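# Reattach crooked asset tag straight inside lid's printed frame

## Task

Remove the crooked asset tag that overhangs the edge of the network switch and re-apply it within the frame printed on the switch lid: square to the frame, oriented to read the same direction as the frame's caption, and pressed flat over its whole area. The switch must end up still upright on the bench; if it drops any real distance, the task fails.

## Robot and tools

Robot: two seven-joint xArm arms, left_arm and right_arm, each ending in a parallel two-finger gripper with a wrist camera. Measured base positions in the scene frame: left_arm at (-0.015, +0.365, 0) m, right_arm at (-0.032, -0.370, 0) m, both turned almost not at all about z. A two-camera stand sits on the floor behind the arms. A loose object may occasionally get a brief outside shove.

Frame: one scene frame for everything. Origin on the table surface, halfway between the nominal bases; +x points out over the table, +z up, +y toward left_arm (arm names do not match image sides). Reported hand positions and orientations can be wrong by a few centimetres, more at long reach. The gripper's fingers point along its own +z and open and close along its own y. end_effector_position is the pinch point between closed pads, roughly 2 cm short of the fingertips; closing pushes the tips about 10 mm further along +z, mostly while the pads are more than 40 mm apart.

execute_actions(actions, cameras): actions is a list of actions; each action is a table of 1 to 15 rows, each row one control step of 1/30 s; a short table repeats its final row until 15 steps are done. Every row is 14 numbers in [-1, 1]: left_arm dx, dy, dz, rx, ry, rz, opening, then the same seven for right_arm, always both arms. dx..rz are offsets along the scene axes from that arm's Hand target as it stood when the action began (every row counts from that same start, not from the previous row); rotation turns about the Hand target's position, rx, ry, rz forming one rotation vector. Scale: 1.0 equals 0.6 m or 180 degrees. Because each new action starts from the current Hand target, sending the same offset again moves further. Six zeros re-request the current Hand target. Opening is absolute, not an offset: +1 fully open (0.084 m), -1 closed; a 0 is a real command, so resend the present value to keep a gripper unchanged. cameras: list of names, ["all"], or []; by default images come only with an empty actions list. An empty actions call also reports the scene number and task.

move(target, speed, blend, opening_speed, blocking, cameras): target is one 14-number row or a list of up to 15 rows, same layout and scale as above; all rows are offsets from the Hand targets at the start of the move, not from the previous row. Paths are straight lines with no collision avoidance, all arms finishing together, at least 0.5 s and at most 10 s in total. speed: m/s, 0.002 to 1, default 0.25 (rotation up to twice that in rad/s), one value or one per target. blend: metres of corner rounding per target; 0 means stop at each. opening_speed: rate of opening change per second on the -1..+1 scale, at least 0.2. blocking=false returns after about 0.5 s while the move continues. The result ends with a move: line, e.g. done (within 3 mm and 2 degrees), off_target, moving, held or fault, plus limits such as paced (pose clipped) or held (steps withheld). Neither done nor off_target says anything about contact.

wait(seconds 0 to 10): lets time run while arms hold commands; returns early if a running move ends. stop(): brakes a running move. zoom_image(camera, region [x0,y0,x1,y1] pixels, max 504x504): closer look at the latest image. clear_fault(arm): clears a reported torque fault on that arm. read_manual: licence texts only. finished_scene(scene): ends the scene irreversibly; the goal must hold without the robot.

Cameras: cam_head_left, cam_head_right, cam_high, cam_low, cam_left_wrist, cam_right_wrist, all 896x504. A Wrist depth line gives 7x7 cell median distances ahead of each wrist camera in mm (172 to 3000; '-' means no value); transparent things are invisible to it.

Result lines: positions in m, quat_wxyz, velocities in m/s and rad/s, all in the scene frame. Hand target is the last commanded pose after clipping; the gripper often stops short of it, and only a new command (even zeros) pursues it again; send the remaining gap as an offset if needed. Each step the controller caps the command at 70 mm and 16 degrees from the measured pose. grip_measured shows the actual opening on the command scale; to hold something, command clearly below it (about 24 N per pad maximum). Joint torques include the arm's own weight and carry offsets and noise. Joint velocities 'within noise' means that arm is still. Tool commands shows current gripper commands.

Cautions: a blocked arm keeps pressing until commanded away, so pull its target back past the gripper. Hard contact raises a torque fault (arm retreats and stops until clear_fault); contact torque limits in N m: waist 42.7, shoulder 42.9, upper arm roll 27.3, elbow 27.3, forearm roll 27.3, wrist pitch 14.7, wrist roll 15.3. Holding loads or straining toward unreachable poses heats motors; MOTOR HOT appears at 65 °C and at 80 °C the arm brakes for 30 to 60 s or more. Avoid any collision or squeeze between the two arms, including one gripper closing on the other's fingers. Move slowly near contact, never slam the switch or table, don't let the switch tip over or fall, and keep everything on the table. Large gripper turns can swing the elbow. Thinking time lets the scene run on.

Each tool is called after "Call:" by a JSON object that holds its "name" and its "arguments", one argument or row to a line.

## Session

Call:
{"name": "execute_actions", "arguments": {
  "actions": []
}}

Scene clock: 0.00 s.
left_arm: end_effector_position=(+0.3044, +0.2211, +0.3206) grip_measured=+1.00 end_effector_quat_wxyz=(-0.056, +0.729, -0.671, +0.121) | right_arm: end_effector_position=(+0.5691, -0.0249, +0.3070) grip_measured=+1.00 end_effector_quat_wxyz=(-0.264, +0.856, +0.267, +0.356)
Joint positions: left_arm=[-0.63 -0.677 0.143 0.721 0.156 1.133 0.928 0.084] | right_arm=[0.397 0.278 0.089 1.36 1.011 0.404 -0.945 0.084]
Joint velocities: within noise
Joint torques (N m): no reading
Wrist depth (mm): cam_left_wrist=[581 548 523 470 472 450 430 / 574 542 518 461 462 446 427 / 567 535 511 488 463 443 424 / 560 530 506 483 459 439 422 / 554 525 501 478 455 434 419 / 551 521 497 474 452 433 416 / 542 513 491 469 448 427 411] | cam_right_wrist=[2050 2286 2547 2119 1776 1526 1327 / 2050 2389 2738 2333 1930 1634 1402 / 2178 1020 913 2348 2074 1776 1533 / 2068 856 779 722 665 1763 1645 / 810 747 687 636 592 552 517 / 704 659 610 570 531 501 471 / 642 595 556 520 490 463 438]
Hand target: left_arm +0.3044, +0.2211, +0.3206; -0.056, +0.729, -0.671, +0.121 | right_arm +0.5691, -0.0249, +0.3070; -0.264, +0.856, +0.267, +0.356
Tool commands: left_gripper/opening=+1.0 right_gripper/opening=+1.0

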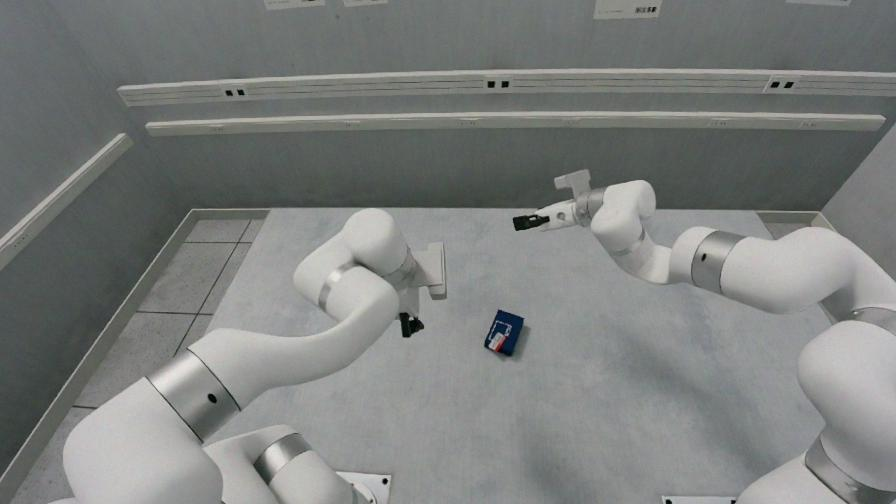

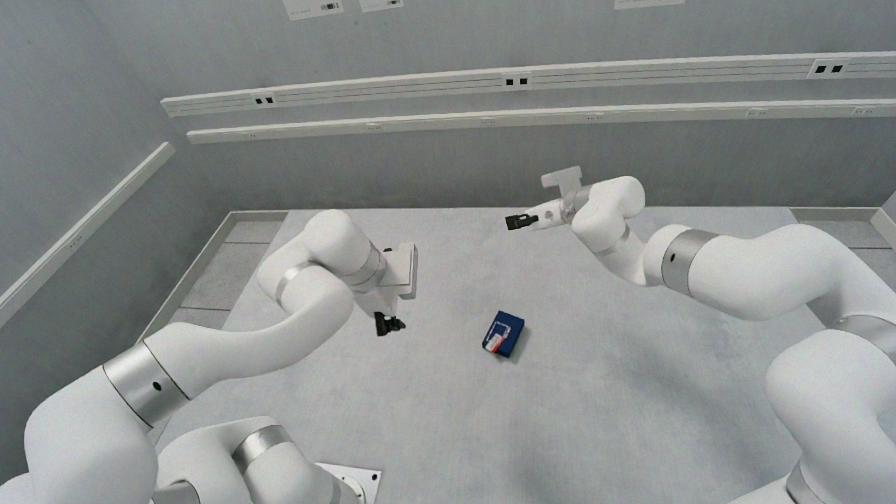

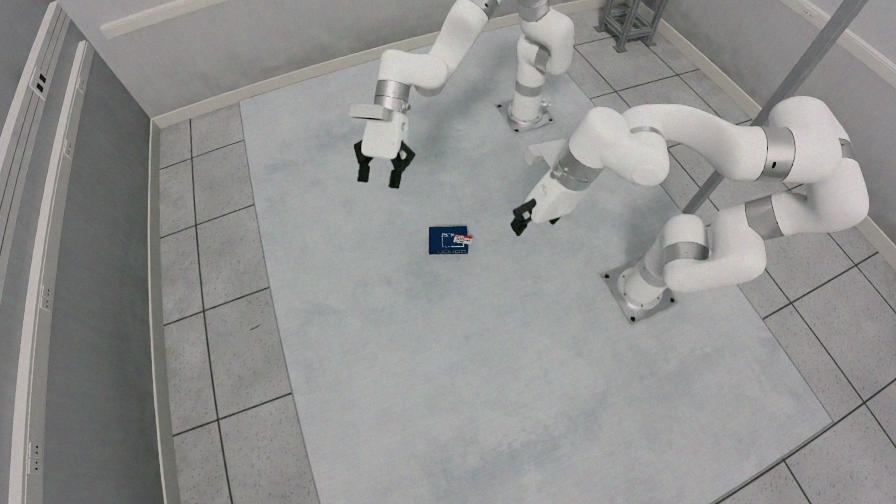

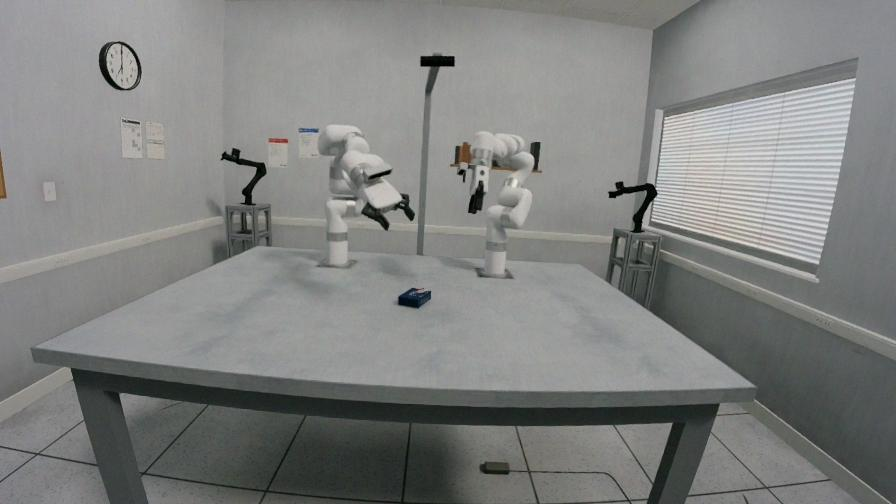

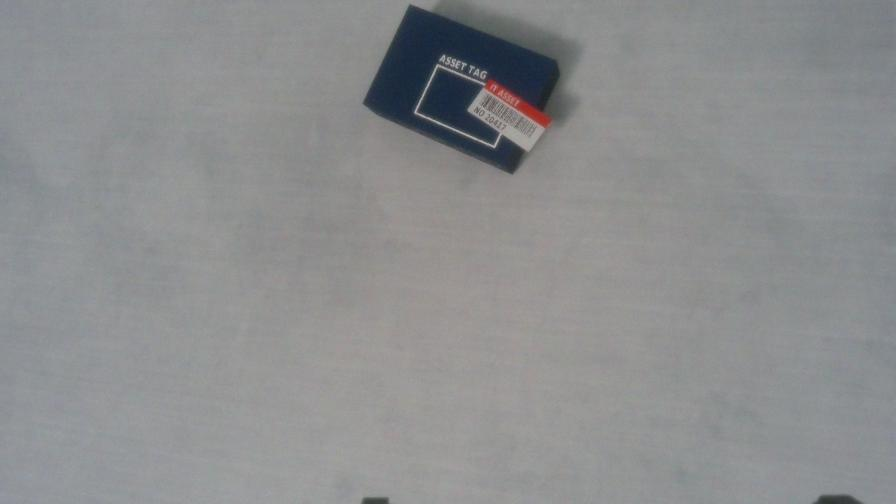

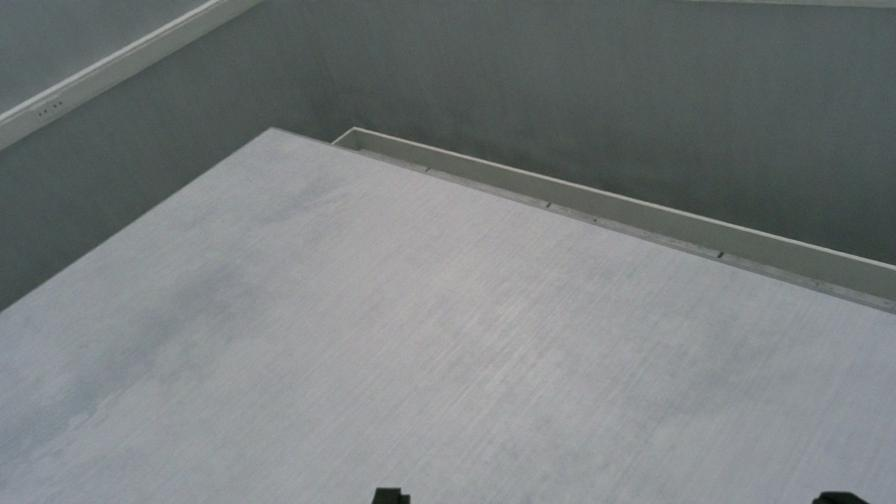

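Call:
{"name": "zoom_image", "arguments": {
  "camera": "cam_left_wrist",
  "region": [340, 0, 600, 190]
}}

Call:
{"name": "zoom_image", "arguments": {
  "camera": "cam_high",
  "region": [400, 200, 500, 280]
}}

Call:
{"name": "zoom_image", "arguments": {
  "camera": "cam_low",
  "region": [370, 270, 460, 320]
}}

Scaled by 1.938 from the camera's 896x504 image, which has a finer 1280x720 frame.

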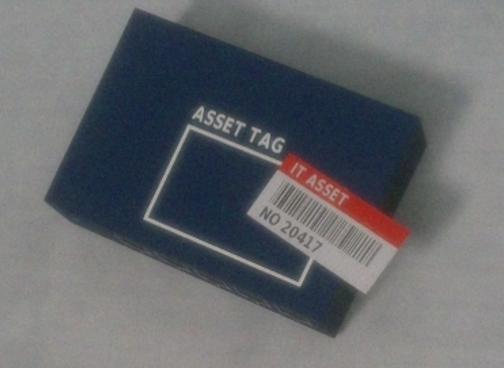

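Scaled by 5.040 from the camera's 896x504 image, which has a finer 1280x720 frame.

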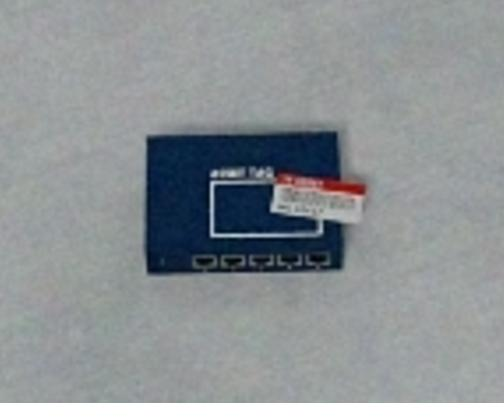

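Scaled by 5.600 from the camera's 896x504 image, which has a finer 1280x720 frame.

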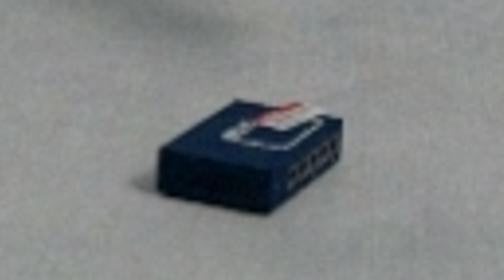

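Call:
{"name": "move", "arguments": {
  "target": [0.079, -0.2, -0.371, 0, 0, 0, 1, 0, 0, 0, 0, 0, 0, 1],
  "speed": 0.2,
  "cameras": ["cam_left_wrist", "cam_right_wrist", "cam_high"]
}}

Scene clock: 31.53 s.
left_arm: end_effector_position=(+0.3518, +0.1011, +0.0980) grip_measured=+1.00 end_effector_quat_wxyz=(-0.056, +0.729, -0.671, +0.121) | right_arm: end_effector_position=(+0.5691, -0.0249, +0.3070) grip_measured=+1.00 end_effector_quat_wxyz=(-0.264, +0.856, +0.267, +0.356)
Joint positions: left_arm=[-0.691 0.013 0.064 0.623 0.232 0.365 0.648 0.084] | right_arm=[0.397 0.278 0.089 1.36 1.011 0.404 -0.945 0.084]
Joint torques (N m): left_arm=[-3.18 -12.06 -1.05 14.13 1.28 -3.9 -0.99] | right_arm=[0.06 -28.92 0.41 13.04 -0.52 -1.59 0.03]
Wrist depth (mm): cam_left_wrist=[302 284 269 257 245 234 223 / 298 281 232 227 243 232 221 / 295 279 231 219 212 229 219 / 292 278 228 217 211 228 218 / 288 272 258 216 208 226 216 / 286 270 256 243 232 224 214 / 282 267 253 242 232 222 212] | cam_right_wrist=[2026 2271 2575 2099 1772 1513 1322 / 2044 2405 2717 2364 1914 1630 1405 / 2178 1025 909 2348 2080 1767 1523 / 2087 854 780 722 666 1763 1634 / 807 749 688 638 590 553 517 / 702 659 609 569 532 499 471 / 641 595 555 520 491 463 439]
Hand target: left_arm +0.3518, +0.1011, +0.0980; -0.056, +0.729, -0.671, +0.121 | right_arm +0.5691, -0.0249, +0.3070; -0.264, +0.856, +0.267, +0.356
Off the commanded pose: left_arm 0.000 m, 0 deg | right_arm 0.000 m, 0 deg.
move: done
Images, in order (width x height): cam_high 896x504, cam_left_wrist 896x504, cam_right_wrist 896x504.

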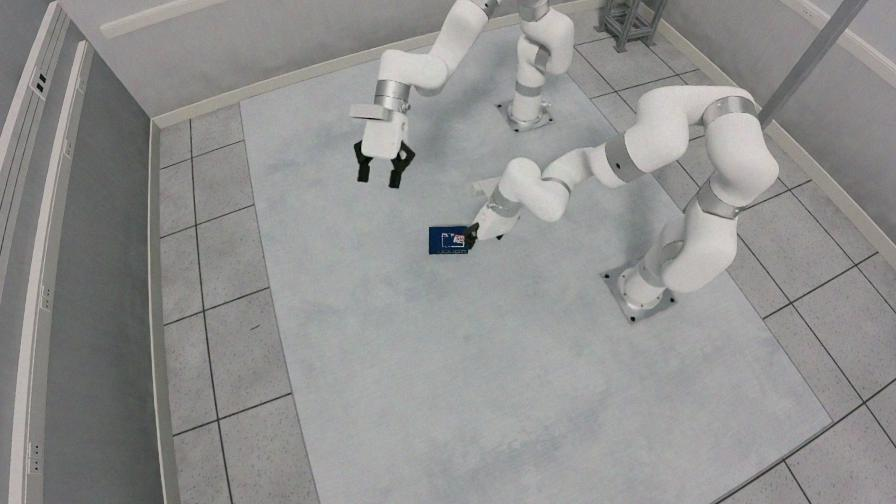

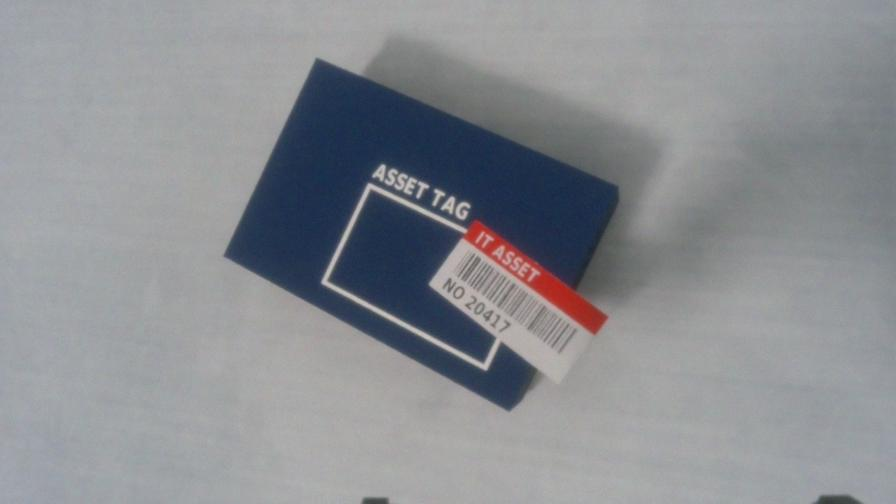

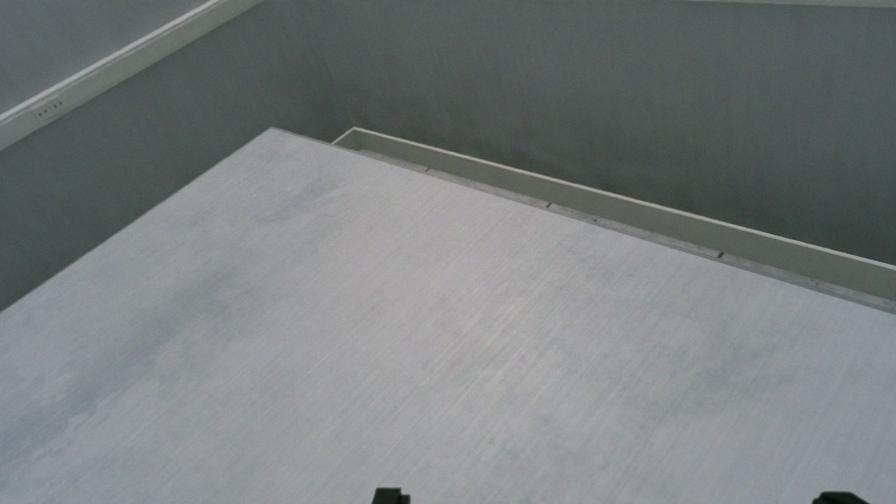

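Call:
{"name": "zoom_image", "arguments": {
  "camera": "cam_left_wrist",
  "region": [400, 160, 640, 420]
}}

Scaled by 1.938 from the camera's 896x504 image, which has a finer 1280x720 frame.

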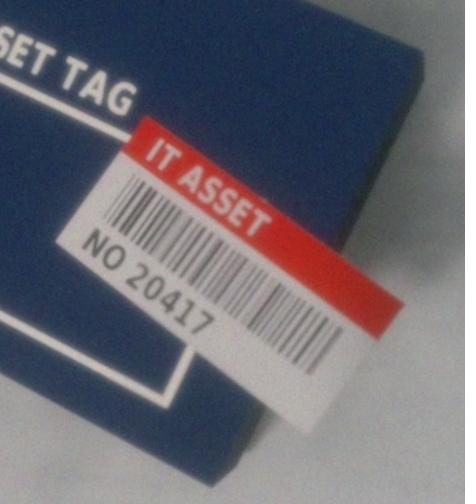

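Call:
{"name": "move", "arguments": {
  "target": [-0.102, -0.0257, 0.0137, 0.0014, -0.2027, -0.1251, -0.333, 0, 0, 0, 0, 0, 0, 1],
  "speed": 0.25
}}

Call:
{"name": "move", "arguments": {
  "target": [0, 0, 0, 0, 0, 0, -0.333, -0.1818, 0.0548, -0.2283, -0.3177, -0.1549, 0.6323, 1],
  "speed": 0.35,
  "cameras": ["all"]
}}

Scene clock: 61.53 s.
left_arm: end_effector_position=(+0.2906, +0.0857, +0.1062) grip_measured=-0.35 end_effector_quat_wxyz=(+0.239, -0.512, +0.748, -0.349) | right_arm: end_effector_position=(+0.5691, -0.0249, +0.3070) grip_measured=+1.00 end_effector_quat_wxyz=(-0.264, +0.856, +0.267, +0.356)
Joint positions: left_arm=[-0.684 -0.148 -0.112 0.418 2.231 0.403 -1.002 0.029] | right_arm=[0.397 0.278 0.089 1.36 1.011 0.404 -0.945 0.084]
Joint torques (N m): left_arm=[-3.5 -18.41 1.42 8.95 1.32 2.03 -1.04] | right_arm=[-0.24 -29.03 0.37 12.99 -0.46 -1.65 0.17]
Wrist depth (mm): cam_left_wrist=[1732 596 442 334 280 233 205 / 1694 600 442 335 280 233 205 / 1642 598 444 336 280 233 205 / 1607 603 446 336 281 234 205 / 1539 604 446 301 261 234 206 / 1490 607 449 301 261 234 206 / 1455 610 422 318 262 235 206] | cam_right_wrist=[2044 2294 2575 2112 1758 1519 1335 / 2050 2381 2738 2340 1924 1619 1414 / 2172 1025 909 2317 2074 1763 1519 / 2087 855 781 721 667 1767 1642 / 808 751 689 636 594 554 518 / 703 660 611 568 532 499 471 / 642 595 556 520 491 462 438]
Hand target: left_arm +0.2906, +0.0857, +0.1062; +0.239, -0.512, +0.748, -0.349 | right_arm +0.5691, -0.0249, +0.3070; -0.264, +0.856, +0.267, +0.356
Off the commanded pose: left_arm 0.000 m, 0 deg | right_arm 0.000 m, 0 deg.
move: done

Scene clock: 65.30 s.
left_arm: end_effector_position=(+0.2906, +0.0857, +0.1062) grip_measured=-0.35 end_effector_quat_wxyz=(+0.239, -0.512, +0.748, -0.349) | right_arm: end_effector_position=(+0.4600, +0.0079, +0.1699) grip_measured=+1.00 end_effector_quat_wxyz=(-0.001, +0.183, +0.983, +0.000)
Joint positions: left_arm=[-0.684 -0.148 -0.112 0.418 2.231 0.403 -1.002 0.029] | right_arm=[0.568 0.562 0.11 1.72 -0.063 1.162 -2.082 0.084]
Joint torques (N m): left_arm=[-3.2 -13.61 1.61 8.9 1.41 2.02 -1.2] | right_arm=[3.54 -32.92 2.58 10.07 -1.83 -2.89 -2.14]
Wrist depth (mm): cam_left_wrist=[1741 597 442 335 279 232 205 / 1690 599 443 335 280 233 205 / 1649 600 445 336 281 233 205 / 1560 604 446 337 281 233 206 / 1557 607 447 300 261 234 206 / 1506 605 448 301 261 234 206 / 1462 609 422 318 261 234 206] | cam_right_wrist=[301 301 299 298 298 296 295 / 301 300 299 298 297 296 295 / 302 301 299 299 266 296 296 / 301 301 300 267 266 296 296 / 302 301 300 268 267 297 296 / 302 301 300 268 267 297 296 / 302 301 300 299 297 297 296]
Hand target: left_arm +0.2906, +0.0857, +0.1062; +0.239, -0.512, +0.748, -0.349 | right_arm +0.4600, +0.0080, +0.1701; -0.001, +0.183, +0.983, +0.000
Off the commanded pose: left_arm 0.000 m, 0 deg | right_arm 0.000 m, 0 deg.
move: done

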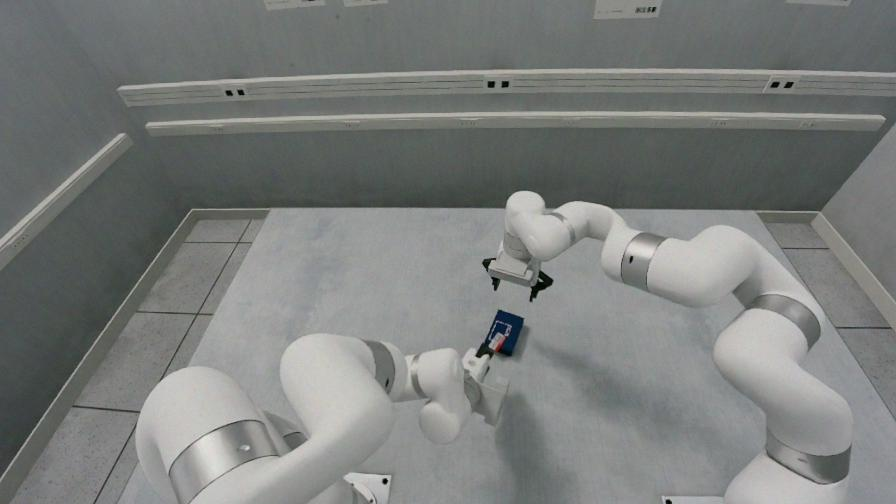

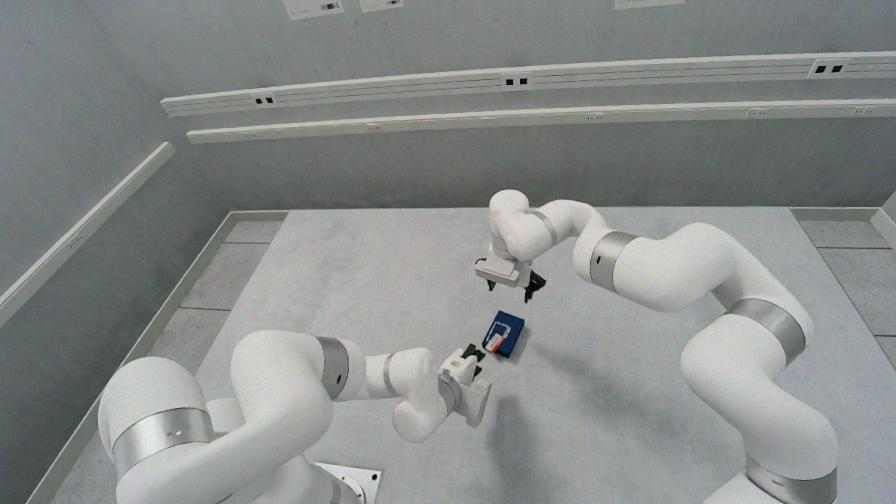

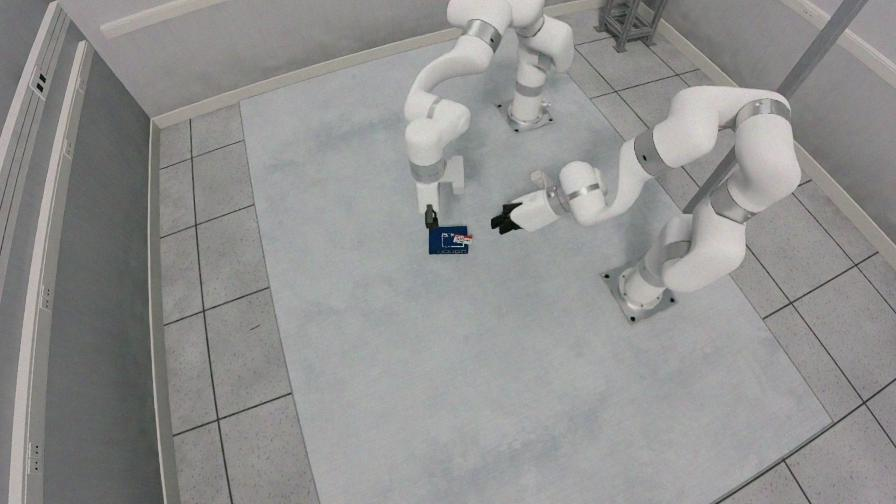

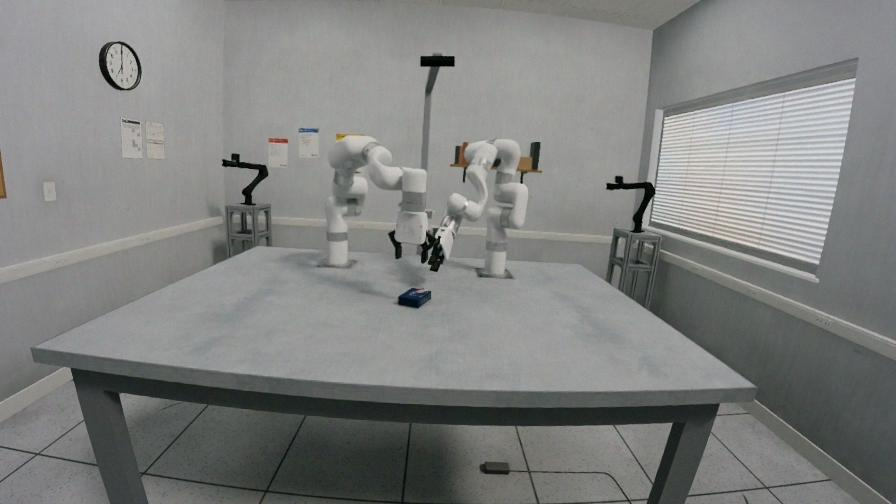

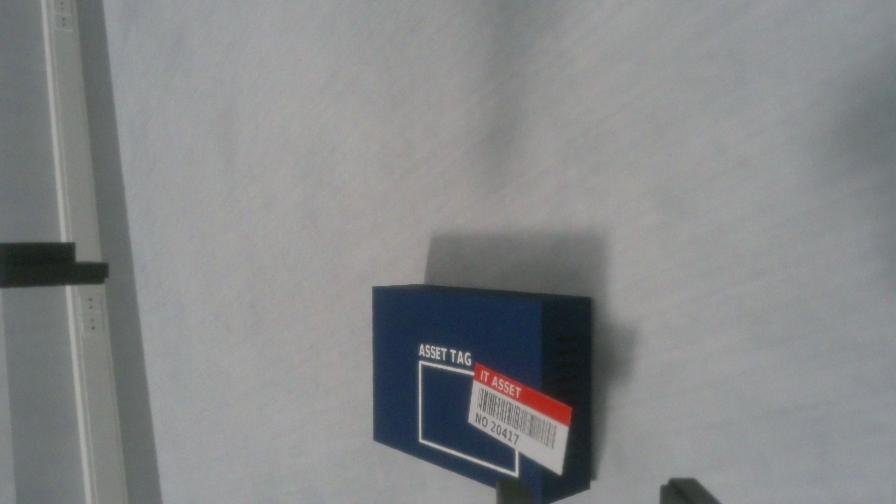

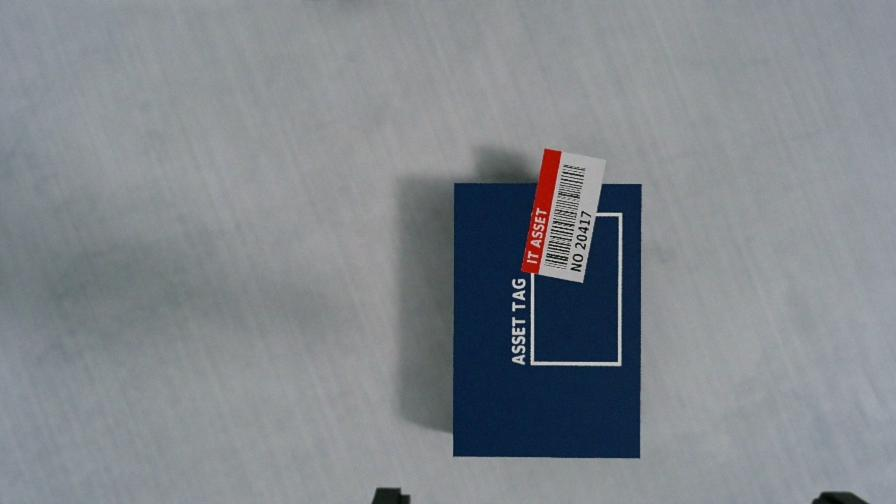

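Call:
{"name": "move", "arguments": {
  "target": [0, 0, 0, 0, 0, 0, -0.333, -0.0015, 0.0055, -0.1167, 0, 0, 0, 1],
  "speed": 0.15,
  "cameras": ["cam_right_wrist", "cam_left_wrist"]
}}

Scene clock: 71.53 s.
left_arm: end_effector_position=(+0.2906, +0.0857, +0.1062) grip_measured=-0.35 end_effector_quat_wxyz=(+0.239, -0.512, +0.748, -0.349) | right_arm: end_effector_position=(+0.4591, +0.0113, +0.1000) grip_measured=+1.00 end_effector_quat_wxyz=(-0.001, +0.183, +0.983, +0.000)
Joint positions: left_arm=[-0.684 -0.148 -0.112 0.418 2.231 0.403 -1.002 0.029] | right_arm=[0.574 0.638 0.106 1.636 -0.074 1.002 -2.07 0.084]
Joint torques (N m): left_arm=[-2.96 -8.07 1.48 8.86 1.4 2.1 -0.89] | right_arm=[3.45 -27.96 -1.74 12.95 -1.85 -3.07 2.31]
Wrist depth (mm): cam_left_wrist=[1745 595 442 335 280 232 205 / 1665 600 443 335 280 233 205 / 235 601 445 336 281 233 205 / 223 251 419 336 281 233 205 / 215 605 447 300 260 234 206 / 219 606 448 301 260 234 206 / 213 562 422 319 262 234 206] | cam_right_wrist=[231 230 229 228 227 227 226 / 231 230 229 229 227 227 226 / 231 230 229 197 196 227 226 / 231 230 229 197 196 227 226 / 231 230 230 198 197 227 226 / 231 230 230 198 197 227 226 / 231 231 230 198 197 227 226]
Hand target: left_arm +0.2906, +0.0857, +0.1062; +0.239, -0.512, +0.748, -0.349 | right_arm +0.4591, +0.0113, +0.1000; -0.001, +0.183, +0.983, +0.000
Off the commanded pose: left_arm 0.000 m, 0 deg | right_arm 0.000 m, 0 deg.
move: done
Images, in order (width x height): cam_left_wrist 896x504, cam_right_wrist 896x504.

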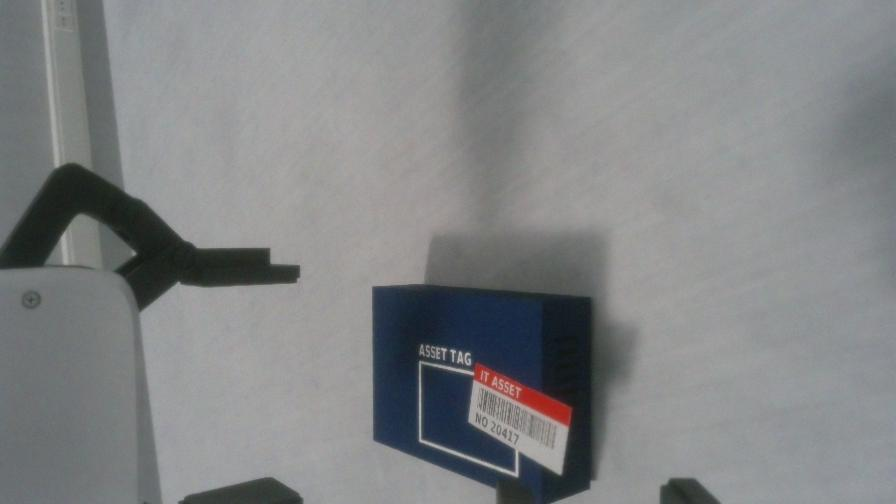

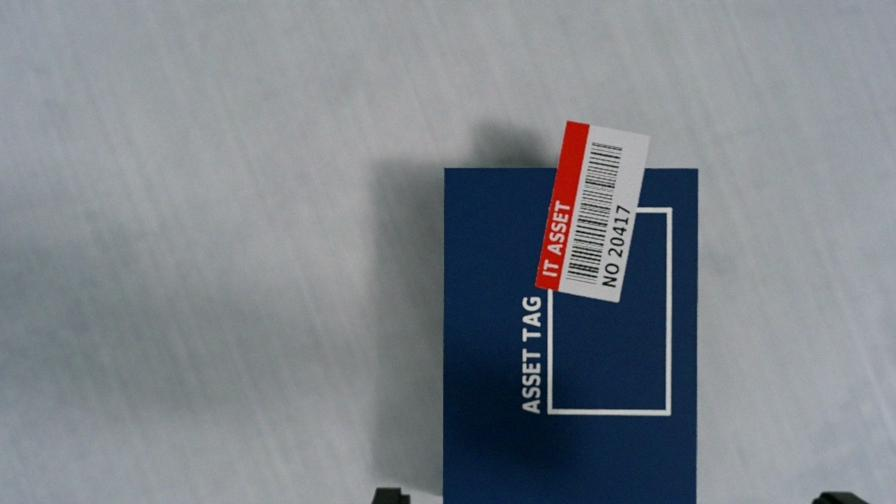

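Call:
{"name": "move", "arguments": {
  "target": [0, 0, 0, 0, 0, 0, -0.333, 0, 0, -0.08, 0, 0, 0, 1],
  "speed": 0.12,
  "cameras": ["cam_right_wrist", "cam_left_wrist"]
}}

Scene clock: 75.07 s.
left_arm: end_effector_position=(+0.2906, +0.0857, +0.1062) grip_measured=-0.35 end_effector_quat_wxyz=(+0.239, -0.512, +0.748, -0.349) | right_arm: end_effector_position=(+0.4591, +0.0113, +0.0521) grip_measured=+1.00 end_effector_quat_wxyz=(-0.001, +0.183, +0.983, +0.000)
Joint positions: left_arm=[-0.684 -0.148 -0.112 0.418 2.231 0.403 -1.002 0.029] | right_arm=[0.576 0.708 0.1 1.605 -0.082 0.902 -2.065 0.084]
Joint torques (N m): left_arm=[-3.4 -7.82 1.84 8.91 0.97 2.14 -1.06] | right_arm=[3.58 -27.94 -1.5 13.96 -1.81 -3.07 2.32]
Wrist depth (mm): cam_left_wrist=[1741 596 442 334 280 232 205 / 1690 597 445 336 280 233 205 / 1626 512 419 336 281 233 205 / 1557 250 286 285 259 234 206 / 214 240 446 301 259 234 206 / 212 238 421 301 259 234 206 / 212 238 302 339 271 234 206] | cam_right_wrist=[182 181 181 180 180 179 178 / 182 182 181 - 180 179 178 / 182 182 - - - 179 179 / 182 182 - - - 179 179 / 182 182 - - - 179 179 / 182 182 - - - 179 179 / 182 182 - - - 179 179]
Hand target: left_arm +0.2906, +0.0857, +0.1062; +0.239, -0.512, +0.748, -0.349 | right_arm +0.4591, +0.0113, +0.0520; -0.001, +0.183, +0.983, +0.000
Off the commanded pose: left_arm 0.000 m, 0 deg | right_arm 0.000 m, 0 deg.
move: done
Images, in order (width x height): cam_left_wrist 896x504, cam_right_wrist 896x504.

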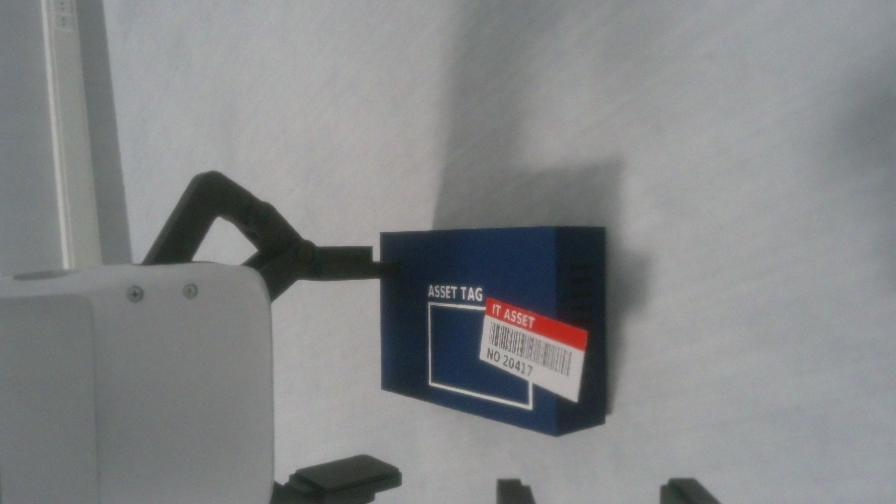

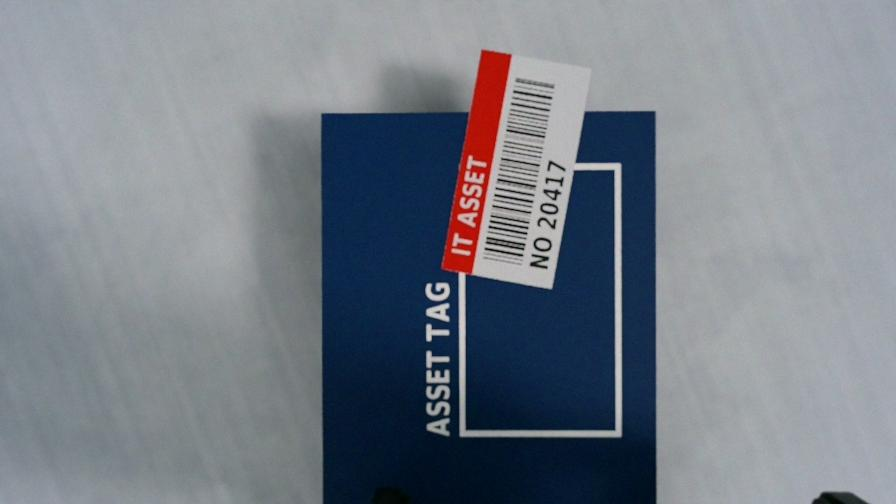

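Call:
{"name": "move", "arguments": {
  "target": [0, 0, 0, 0, 0, 0, -0.333, -0.0240, -0.0363, 0, 0, 0, 0, 1],
  "speed": 0.12,
  "cameras": ["cam_right_wrist", "cam_left_wrist"]
}}

Scene clock: 79.60 s.
left_arm: end_effector_position=(+0.2906, +0.0857, +0.1062) grip_measured=-0.35 end_effector_quat_wxyz=(+0.239, -0.512, +0.748, -0.349) | right_arm: end_effector_position=(+0.4447, -0.0105, +0.0520) grip_measured=+1.00 end_effector_quat_wxyz=(-0.001, +0.183, +0.983, +0.000)
Joint positions: left_arm=[-0.684 -0.148 -0.112 0.418 2.231 0.403 -1.002 0.029] | right_arm=[0.556 0.629 0.101 1.47 -0.078 0.845 -2.079 0.084]
Joint torques (N m): left_arm=[-3.35 -8.11 1.45 9.23 1.24 1.91 -0.86] | right_arm=[-3.64 -40.66 3.92 9.15 2.22 -3.07 -2.32]
Wrist depth (mm): cam_left_wrist=[1736 596 443 335 280 233 205 / 1690 548 418 335 280 233 205 / 219 243 279 336 281 233 205 / 208 233 421 286 259 233 206 / 206 232 446 301 259 234 206 / 207 233 315 301 259 234 206 / 209 240 397 339 272 234 206] | cam_right_wrist=[182 181 181 181 180 179 178 / 182 182 181 180 - 179 179 / 182 182 181 - - - 178 / 182 182 181 - - - 179 / 182 182 181 - - - 179 / 182 182 181 - - - 179 / 182 182 181 - - - 179]
Hand target: left_arm +0.2906, +0.0857, +0.1062; +0.239, -0.512, +0.748, -0.349 | right_arm +0.4447, -0.0105, +0.0520; -0.001, +0.183, +0.983, +0.000
Off the commanded pose: left_arm 0.000 m, 0 deg | right_arm 0.000 m, 0 deg.
move: done
Images, in order (width x height): cam_left_wrist 896x504, cam_right_wrist 896x504.

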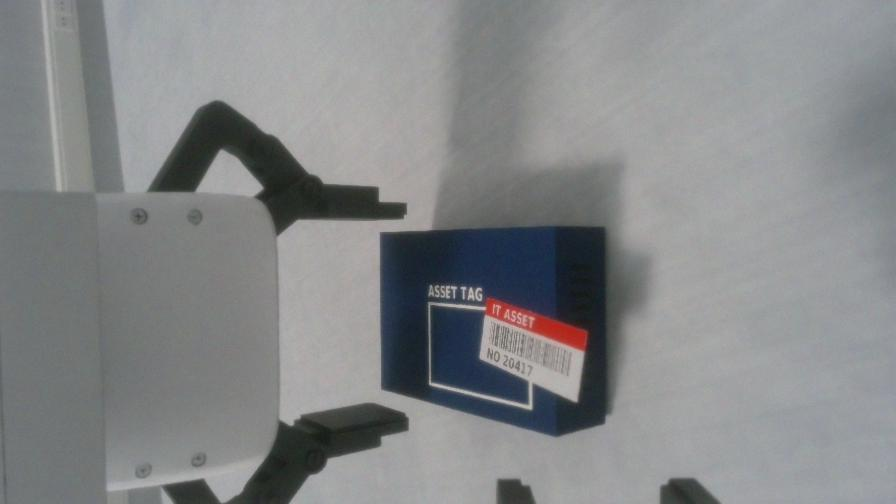

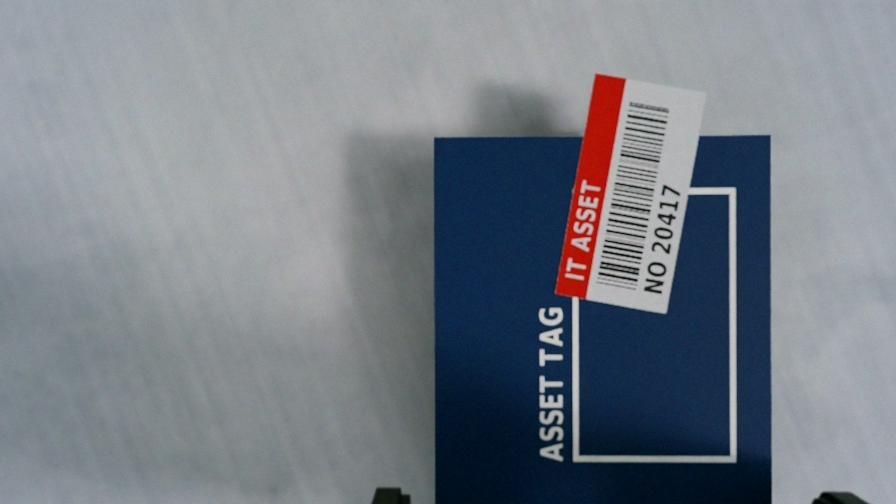

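Call:
{"name": "move", "arguments": {
  "target": [0, 0, 0, 0, 0, 0, -0.333, 0.0003, 0.0008, -0.0533, 0, 0, 0, 1],
  "speed": 0.08,
  "cameras": ["cam_right_wrist", "cam_left_wrist"]
}}

Scene clock: 81.33 s.
left_arm: end_effector_position=(+0.2906, +0.0857, +0.1062) grip_measured=-0.35 end_effector_quat_wxyz=(+0.239, -0.512, +0.748, -0.349) | right_arm: end_effector_position=(+0.4449, -0.0100, +0.0201) grip_measured=+1.00 end_effector_quat_wxyz=(-0.001, +0.183, +0.983, +0.000) end_effector_velocity=(-0.001, +0.000, -0.002) end_effector_angular_velocity=(-0.002, +0.002, +0.001)
Joint positions: left_arm=[-0.684 -0.148 -0.112 0.418 2.231 0.403 -1.002 0.029] | right_arm=[0.56 0.688 0.096 1.466 -0.085 0.782 -2.074 0.084]
Joint velocities: left_arm=[within noise] | right_arm=[0.001 0.005 0 0.001 -0.001 -0.001 0 0]
Joint torques (N m): left_arm=[-3.34 -7.76 1.51 9.14 1.18 1.94 -1.11] | right_arm=[3.49 -27.11 -1.46 13.43 -1.92 -2.96 2.32]
Wrist depth (mm): cam_left_wrist=[1741 597 443 335 280 232 204 / 1681 657 416 336 280 233 205 / 1649 246 284 320 281 233 205 / 212 233 265 286 259 234 205 / 200 231 265 300 259 234 206 / 201 232 265 301 259 235 206 / 219 234 284 339 271 234 206] | cam_right_wrist=[- - - - - - - / - - - - - - - / - - - - - - - / - - - - - - - / - - - - - - - / - - - - - - - / - - - - - - -]
Hand target: left_arm +0.2906, +0.0857, +0.1062; +0.239, -0.512, +0.748, -0.349 | right_arm +0.4449, -0.0100, +0.0201; -0.001, +0.183, +0.983, +0.000
Off the commanded pose: left_arm 0.000 m, 0 deg | right_arm 0.000 m, 0 deg.
move: done
Images, in order (width x height): cam_left_wrist 896x504, cam_right_wrist 896x504.

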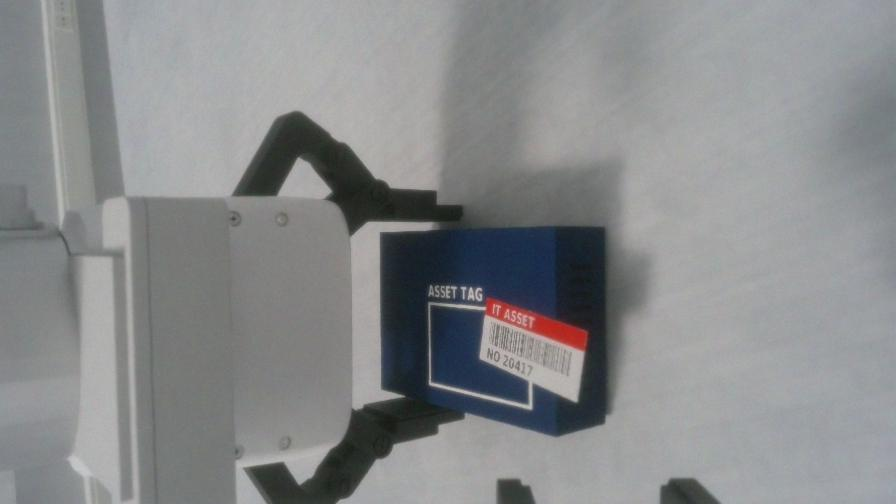

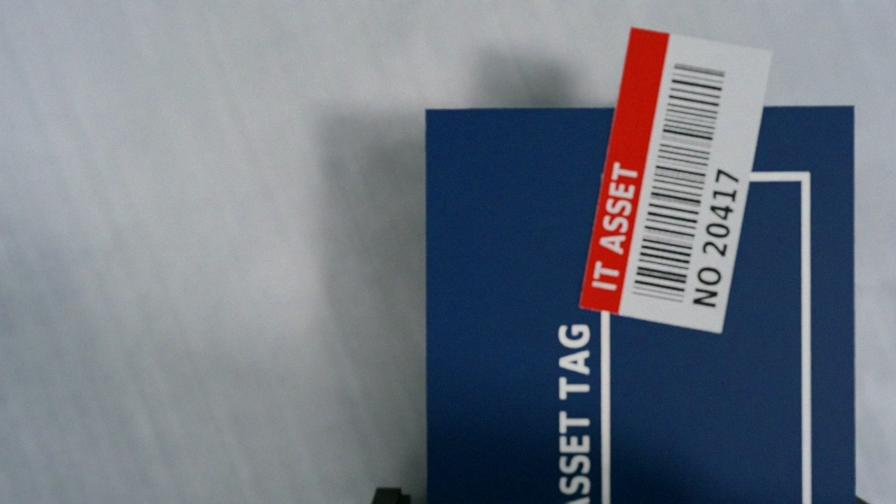

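Call:
{"name": "move", "arguments": {
  "target": [0, 0, 0, 0, 0, 0, -0.333, 0, 0, 0, 0, 0, 0, 0.4],
  "speed": 0.05,
  "opening_speed": 0.4,
  "cameras": ["cam_right_wrist", "cam_left_wrist"]
}}

Scene clock: 83.80 s.
left_arm: end_effector_position=(+0.2906, +0.0857, +0.1062) grip_measured=-0.35 end_effector_quat_wxyz=(+0.239, -0.512, +0.748, -0.349) | right_arm: end_effector_position=(+0.4449, -0.0100, +0.0201) grip_measured=+0.75 end_effector_quat_wxyz=(+0.000, +0.183, +0.983, +0.000)
Joint positions: left_arm=[-0.684 -0.148 -0.112 0.418 2.231 0.403 -1.002 0.029] | right_arm=[0.56 0.688 0.096 1.466 -0.085 0.782 -2.074 0.075]
Joint torques (N m): left_arm=[-3.44 -8.33 1.27 9.21 1.15 1.98 -1.1] | right_arm=[1.61 -27.12 -1.81 9.5 -0.32 -1.85 2.14]
Wrist depth (mm): cam_left_wrist=[1749 597 442 335 280 232 205 / 1669 654 418 336 280 233 205 / 1611 247 282 321 281 233 205 / 213 232 265 298 259 233 205 / 200 231 265 301 259 234 206 / 201 232 265 301 259 234 206 / 219 237 286 338 271 235 206] | cam_right_wrist=[- - - - - - - / - - - - - - - / - - - - - - - / - - - - - - - / - - - - - - - / - - - - - - - / - - - - - - -]
Hand target: left_arm +0.2906, +0.0857, +0.1062; +0.239, -0.512, +0.748, -0.349 | right_arm +0.4449, -0.0100, +0.0201; -0.001, +0.183, +0.983, +0.000
Off the commanded pose: left_arm 0.000 m, 0 deg | right_arm 0.000 m, 0 deg.
move: done
Images, in order (width x height): cam_left_wrist 896x504, cam_right_wrist 896x504.

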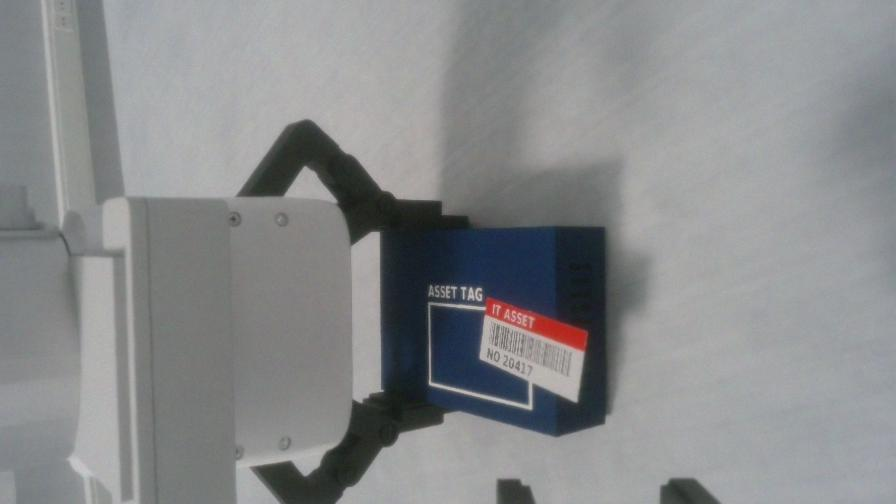

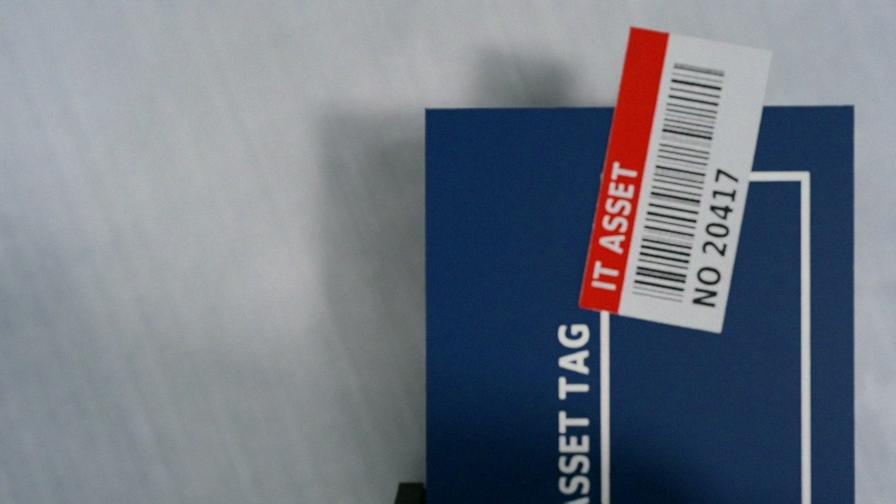

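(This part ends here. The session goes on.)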